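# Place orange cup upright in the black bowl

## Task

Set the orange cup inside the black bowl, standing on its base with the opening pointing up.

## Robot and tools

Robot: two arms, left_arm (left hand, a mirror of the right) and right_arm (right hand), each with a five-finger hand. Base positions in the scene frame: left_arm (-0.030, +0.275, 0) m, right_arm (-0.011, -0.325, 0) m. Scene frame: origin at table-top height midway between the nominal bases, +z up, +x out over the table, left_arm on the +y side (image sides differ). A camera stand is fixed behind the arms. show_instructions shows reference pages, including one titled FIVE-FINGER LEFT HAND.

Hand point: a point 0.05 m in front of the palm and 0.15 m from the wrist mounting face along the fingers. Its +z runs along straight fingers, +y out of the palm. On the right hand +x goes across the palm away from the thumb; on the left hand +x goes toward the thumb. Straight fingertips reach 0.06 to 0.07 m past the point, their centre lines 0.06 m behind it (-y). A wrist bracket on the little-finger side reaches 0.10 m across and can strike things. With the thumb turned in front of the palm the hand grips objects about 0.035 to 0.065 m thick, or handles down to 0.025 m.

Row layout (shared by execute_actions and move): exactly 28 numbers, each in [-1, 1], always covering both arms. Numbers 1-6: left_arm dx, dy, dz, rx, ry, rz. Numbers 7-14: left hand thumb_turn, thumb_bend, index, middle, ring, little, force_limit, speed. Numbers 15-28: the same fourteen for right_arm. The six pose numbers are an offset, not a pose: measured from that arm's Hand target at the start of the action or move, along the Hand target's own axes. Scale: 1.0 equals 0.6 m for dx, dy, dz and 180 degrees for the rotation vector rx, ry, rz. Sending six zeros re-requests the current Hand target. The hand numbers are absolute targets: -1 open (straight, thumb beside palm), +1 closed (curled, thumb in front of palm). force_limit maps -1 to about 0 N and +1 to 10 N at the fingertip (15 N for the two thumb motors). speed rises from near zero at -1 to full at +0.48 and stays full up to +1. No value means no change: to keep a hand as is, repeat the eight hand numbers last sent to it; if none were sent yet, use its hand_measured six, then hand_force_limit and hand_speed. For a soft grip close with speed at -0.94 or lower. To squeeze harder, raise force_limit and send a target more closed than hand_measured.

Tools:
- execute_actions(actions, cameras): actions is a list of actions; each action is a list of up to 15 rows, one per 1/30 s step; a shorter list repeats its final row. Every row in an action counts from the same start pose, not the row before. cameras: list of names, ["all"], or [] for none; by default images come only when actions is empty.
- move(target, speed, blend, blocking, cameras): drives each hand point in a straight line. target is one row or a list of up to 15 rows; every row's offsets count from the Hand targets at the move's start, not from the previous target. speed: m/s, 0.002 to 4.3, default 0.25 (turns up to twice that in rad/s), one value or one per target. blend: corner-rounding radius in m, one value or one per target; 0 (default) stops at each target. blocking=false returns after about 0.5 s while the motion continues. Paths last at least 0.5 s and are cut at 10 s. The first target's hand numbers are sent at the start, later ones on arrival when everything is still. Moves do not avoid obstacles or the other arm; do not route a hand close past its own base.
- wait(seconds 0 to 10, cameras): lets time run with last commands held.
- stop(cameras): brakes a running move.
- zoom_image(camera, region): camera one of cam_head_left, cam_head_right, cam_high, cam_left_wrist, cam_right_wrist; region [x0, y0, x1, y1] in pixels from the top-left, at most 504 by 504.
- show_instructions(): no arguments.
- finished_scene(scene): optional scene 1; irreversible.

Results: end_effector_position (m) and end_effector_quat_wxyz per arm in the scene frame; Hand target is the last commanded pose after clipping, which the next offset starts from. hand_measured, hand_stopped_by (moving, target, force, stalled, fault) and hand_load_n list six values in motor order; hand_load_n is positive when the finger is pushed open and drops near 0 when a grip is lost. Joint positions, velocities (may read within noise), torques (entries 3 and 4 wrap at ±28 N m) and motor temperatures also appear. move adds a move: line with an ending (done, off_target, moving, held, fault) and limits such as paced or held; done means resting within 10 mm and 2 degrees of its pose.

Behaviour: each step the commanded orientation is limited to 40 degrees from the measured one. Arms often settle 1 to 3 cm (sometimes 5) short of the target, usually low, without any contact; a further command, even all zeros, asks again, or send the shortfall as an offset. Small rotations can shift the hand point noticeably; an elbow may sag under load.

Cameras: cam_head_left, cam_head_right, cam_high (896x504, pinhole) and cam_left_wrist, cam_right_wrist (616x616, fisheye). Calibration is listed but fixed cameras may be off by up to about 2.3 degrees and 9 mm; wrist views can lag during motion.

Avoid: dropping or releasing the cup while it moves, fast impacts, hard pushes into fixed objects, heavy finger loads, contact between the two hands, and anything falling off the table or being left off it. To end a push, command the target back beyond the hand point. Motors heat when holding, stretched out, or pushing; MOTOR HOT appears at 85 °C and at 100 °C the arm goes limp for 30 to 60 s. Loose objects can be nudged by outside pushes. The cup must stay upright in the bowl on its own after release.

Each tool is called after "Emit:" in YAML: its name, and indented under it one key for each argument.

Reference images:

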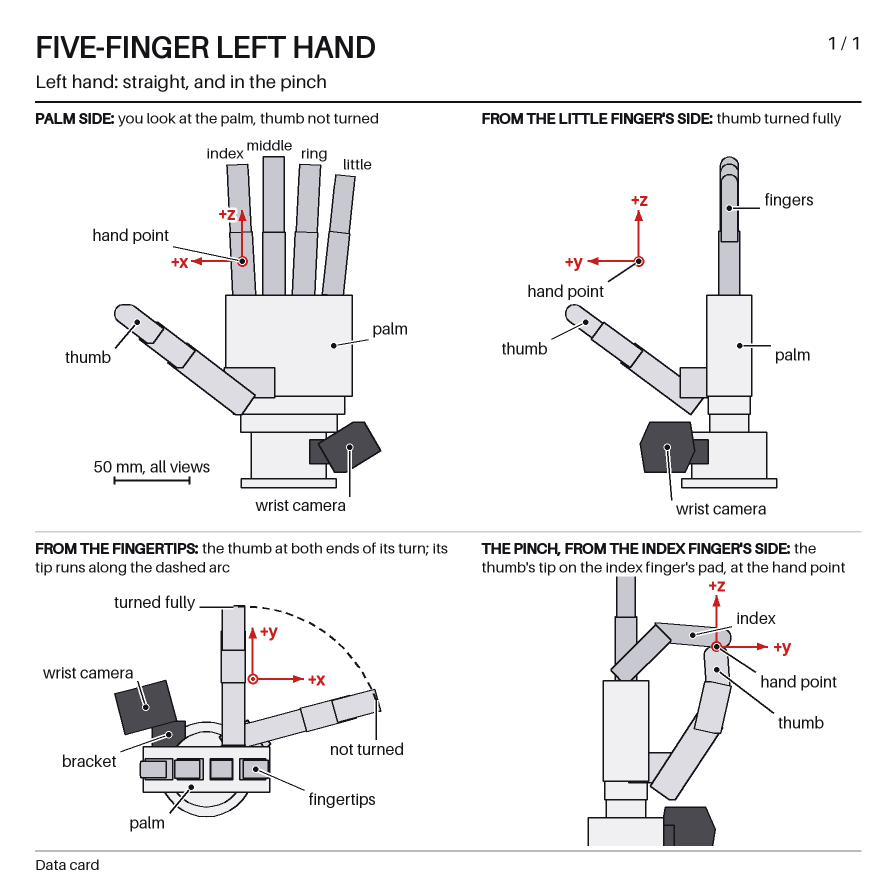

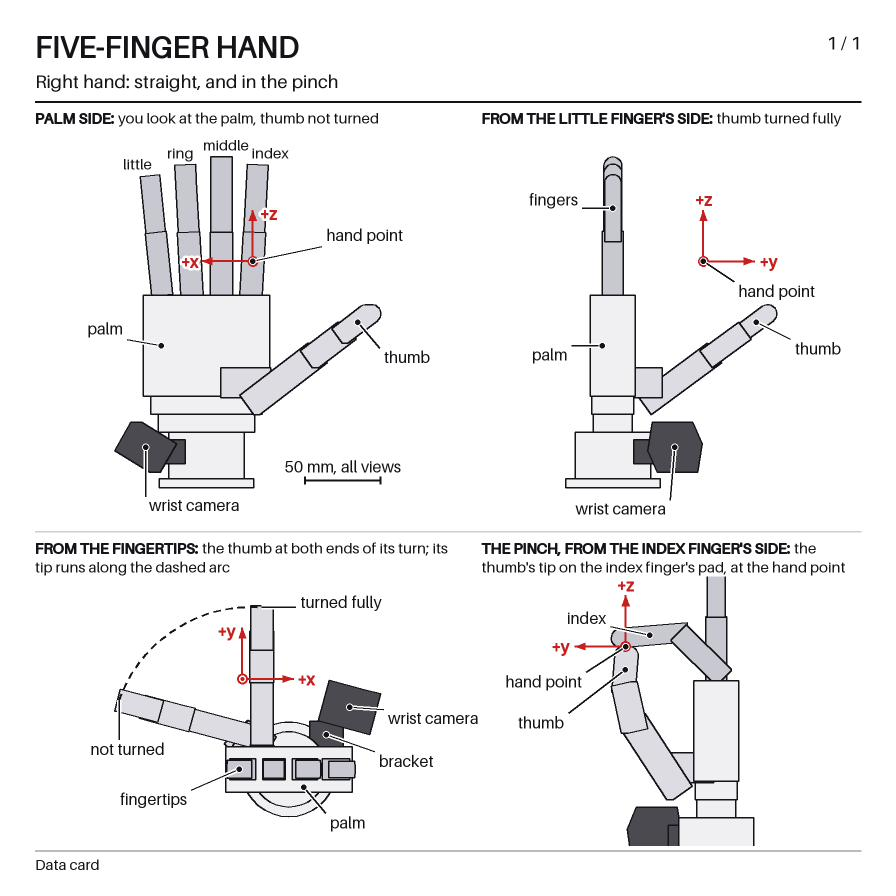

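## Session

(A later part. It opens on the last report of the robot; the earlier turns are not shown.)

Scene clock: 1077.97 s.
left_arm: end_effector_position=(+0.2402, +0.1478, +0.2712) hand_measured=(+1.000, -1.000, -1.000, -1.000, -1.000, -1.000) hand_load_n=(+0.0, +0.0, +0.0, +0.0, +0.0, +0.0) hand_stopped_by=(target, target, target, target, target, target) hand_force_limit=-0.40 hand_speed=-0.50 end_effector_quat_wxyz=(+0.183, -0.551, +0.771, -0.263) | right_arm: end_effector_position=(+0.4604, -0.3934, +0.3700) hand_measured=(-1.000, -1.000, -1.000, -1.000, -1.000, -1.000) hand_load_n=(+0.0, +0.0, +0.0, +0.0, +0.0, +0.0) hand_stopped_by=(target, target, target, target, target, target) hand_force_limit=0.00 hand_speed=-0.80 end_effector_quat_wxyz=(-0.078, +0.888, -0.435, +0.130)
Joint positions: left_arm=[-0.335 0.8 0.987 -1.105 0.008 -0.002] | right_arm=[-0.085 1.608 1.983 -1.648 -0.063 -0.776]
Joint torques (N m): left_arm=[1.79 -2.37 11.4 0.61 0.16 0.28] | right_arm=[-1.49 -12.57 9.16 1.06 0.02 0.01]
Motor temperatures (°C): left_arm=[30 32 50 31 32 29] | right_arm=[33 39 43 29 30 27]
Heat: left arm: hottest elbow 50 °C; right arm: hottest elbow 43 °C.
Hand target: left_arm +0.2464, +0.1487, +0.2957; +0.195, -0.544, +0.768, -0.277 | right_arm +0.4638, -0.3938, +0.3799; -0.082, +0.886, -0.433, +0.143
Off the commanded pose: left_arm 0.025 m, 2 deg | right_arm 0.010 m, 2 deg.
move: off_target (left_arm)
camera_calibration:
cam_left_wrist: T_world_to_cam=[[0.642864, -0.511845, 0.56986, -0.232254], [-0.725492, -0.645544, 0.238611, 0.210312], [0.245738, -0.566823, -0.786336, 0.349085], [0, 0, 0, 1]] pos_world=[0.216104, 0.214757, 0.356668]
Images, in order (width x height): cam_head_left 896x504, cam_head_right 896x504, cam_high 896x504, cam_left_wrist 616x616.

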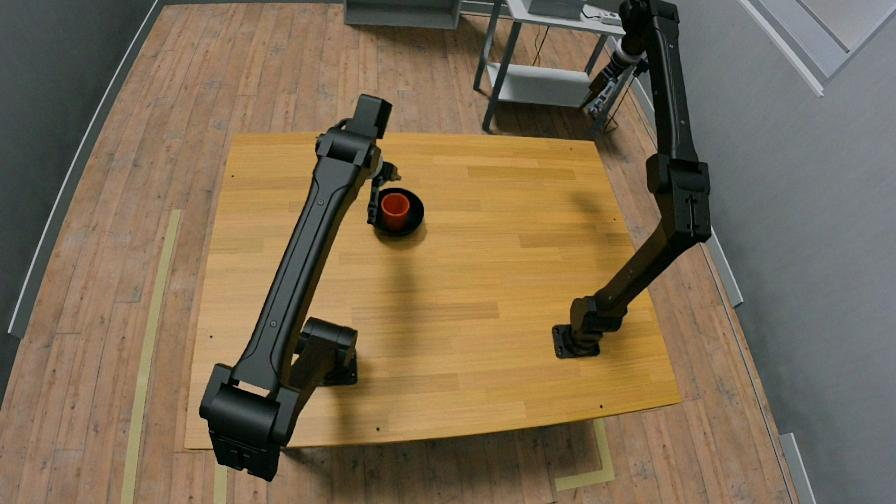

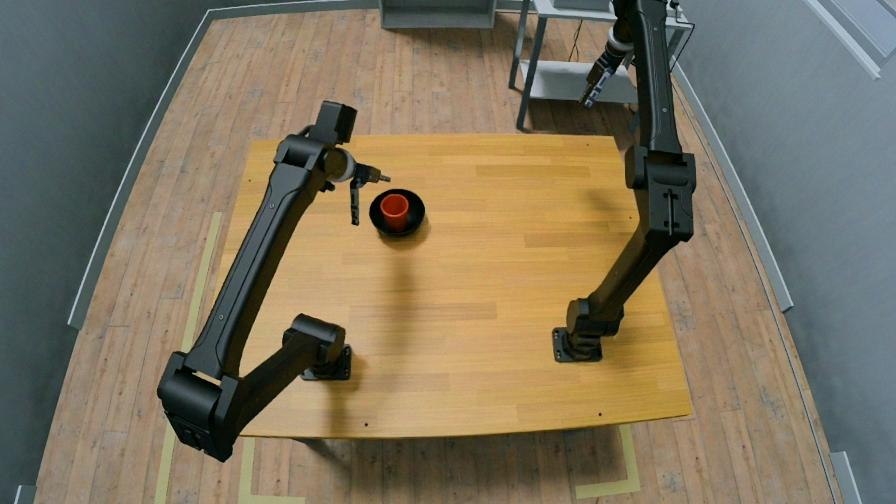

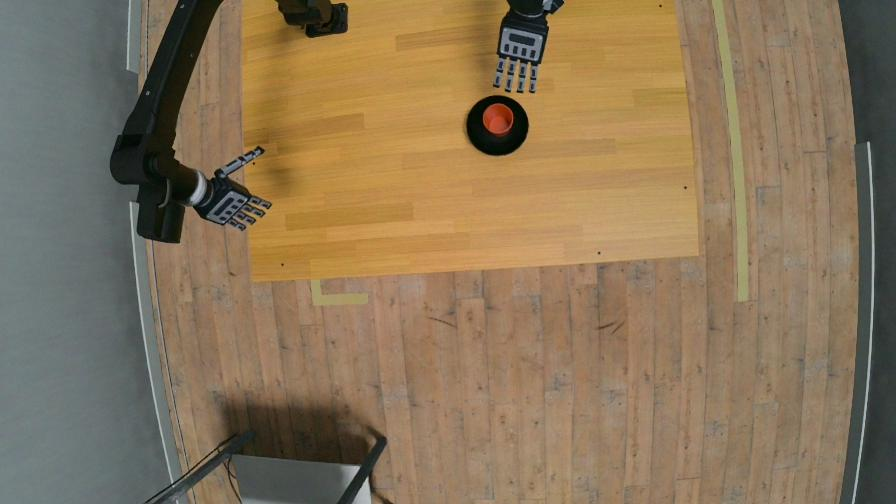

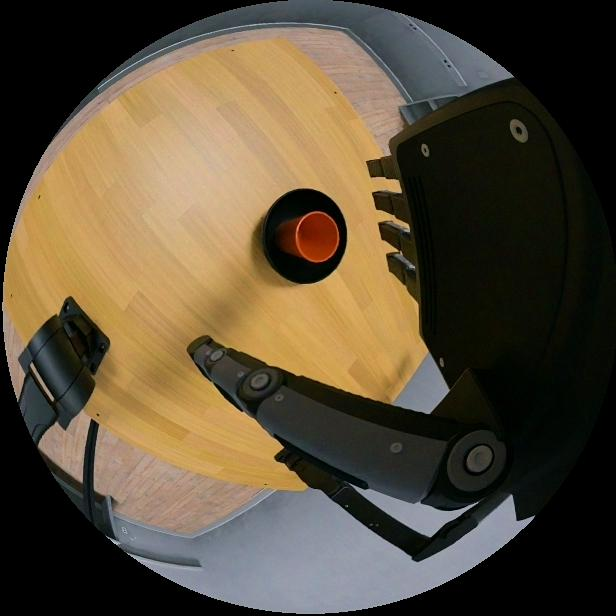

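Emit:
execute_actions:
  actions: []
  cameras: ["cam_head_left", "cam_head_right", "cam_high"]

Scene clock: 1094.37 s.
left_arm: end_effector_position=(+0.2402, +0.1478, +0.2712) hand_measured=(+1.000, -1.000, -1.000, -1.000, -1.000, -1.000) hand_load_n=(+0.0, +0.0, +0.0, +0.0, +0.0, +0.0) hand_stopped_by=(target, target, target, target, target, target) hand_force_limit=-0.40 hand_speed=-0.50 end_effector_quat_wxyz=(+0.183, -0.551, +0.771, -0.263) | right_arm: end_effector_position=(+0.4604, -0.3934, +0.3700) hand_measured=(-1.000, -1.000, -1.000, -1.000, -1.000, -1.000) hand_load_n=(+0.0, +0.0, +0.0, +0.0, +0.0, +0.0) hand_stopped_by=(target, target, target, target, target, target) hand_force_limit=0.00 hand_speed=-0.80 end_effector_quat_wxyz=(-0.078, +0.888, -0.435, +0.130)
Joint positions: left_arm=[-0.335 0.8 0.987 -1.105 0.008 -0.002] | right_arm=[-0.085 1.608 1.983 -1.648 -0.063 -0.776]
Joint velocities: within noise
Joint torques (N m): left_arm=[1.85 -2.2 11.49 0.62 0.18 0.28] | right_arm=[-1.9 -12.45 9.21 1.09 0.02 -0.03]
Motor temperatures (°C): left_arm=[30 32 51 31 32 29] | right_arm=[33 39 43 29 30 27]
Heat: left arm: hottest elbow 51 °C; right arm: hottest elbow 43 °C.
Hand target: left_arm +0.2464, +0.1487, +0.2957; +0.195, -0.544, +0.768, -0.277 | right_arm +0.4638, -0.3938, +0.3799; -0.082, +0.886, -0.433, +0.143
Off the commanded pose: left_arm 0.025 m, 2 deg | right_arm 0.010 m, 2 deg.
Images, in order (width x height): cam_head_left 896x504, cam_head_right 896x504, cam_high 896x504.

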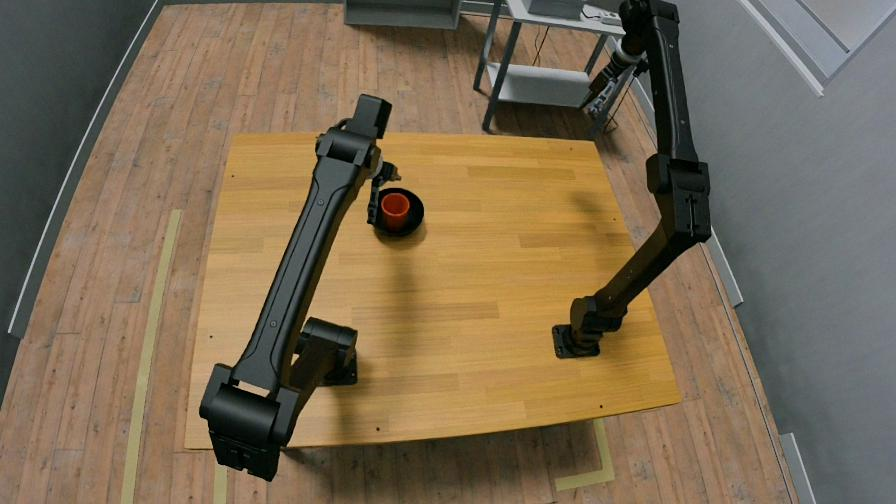

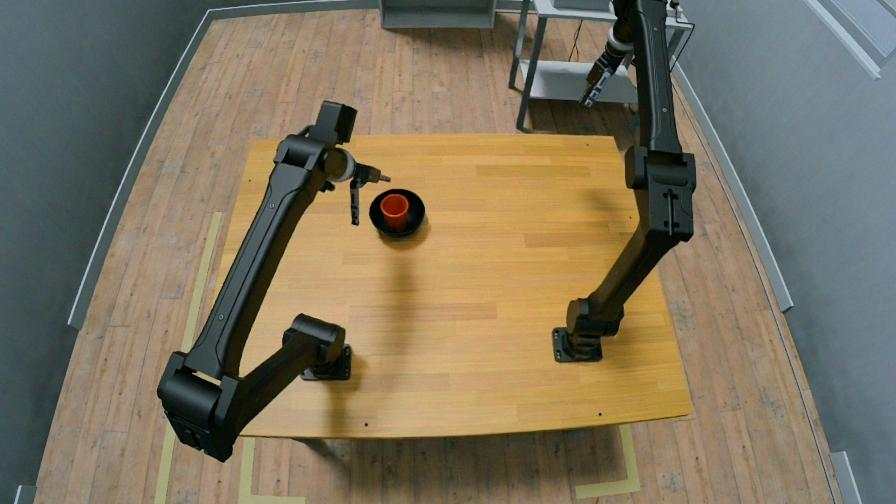

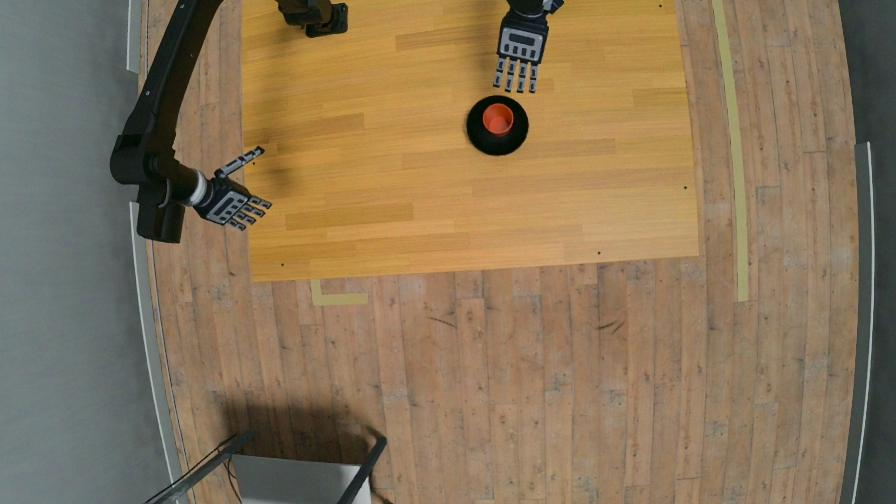

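Emit:
finished_scene:

The scene is finished: the task was done.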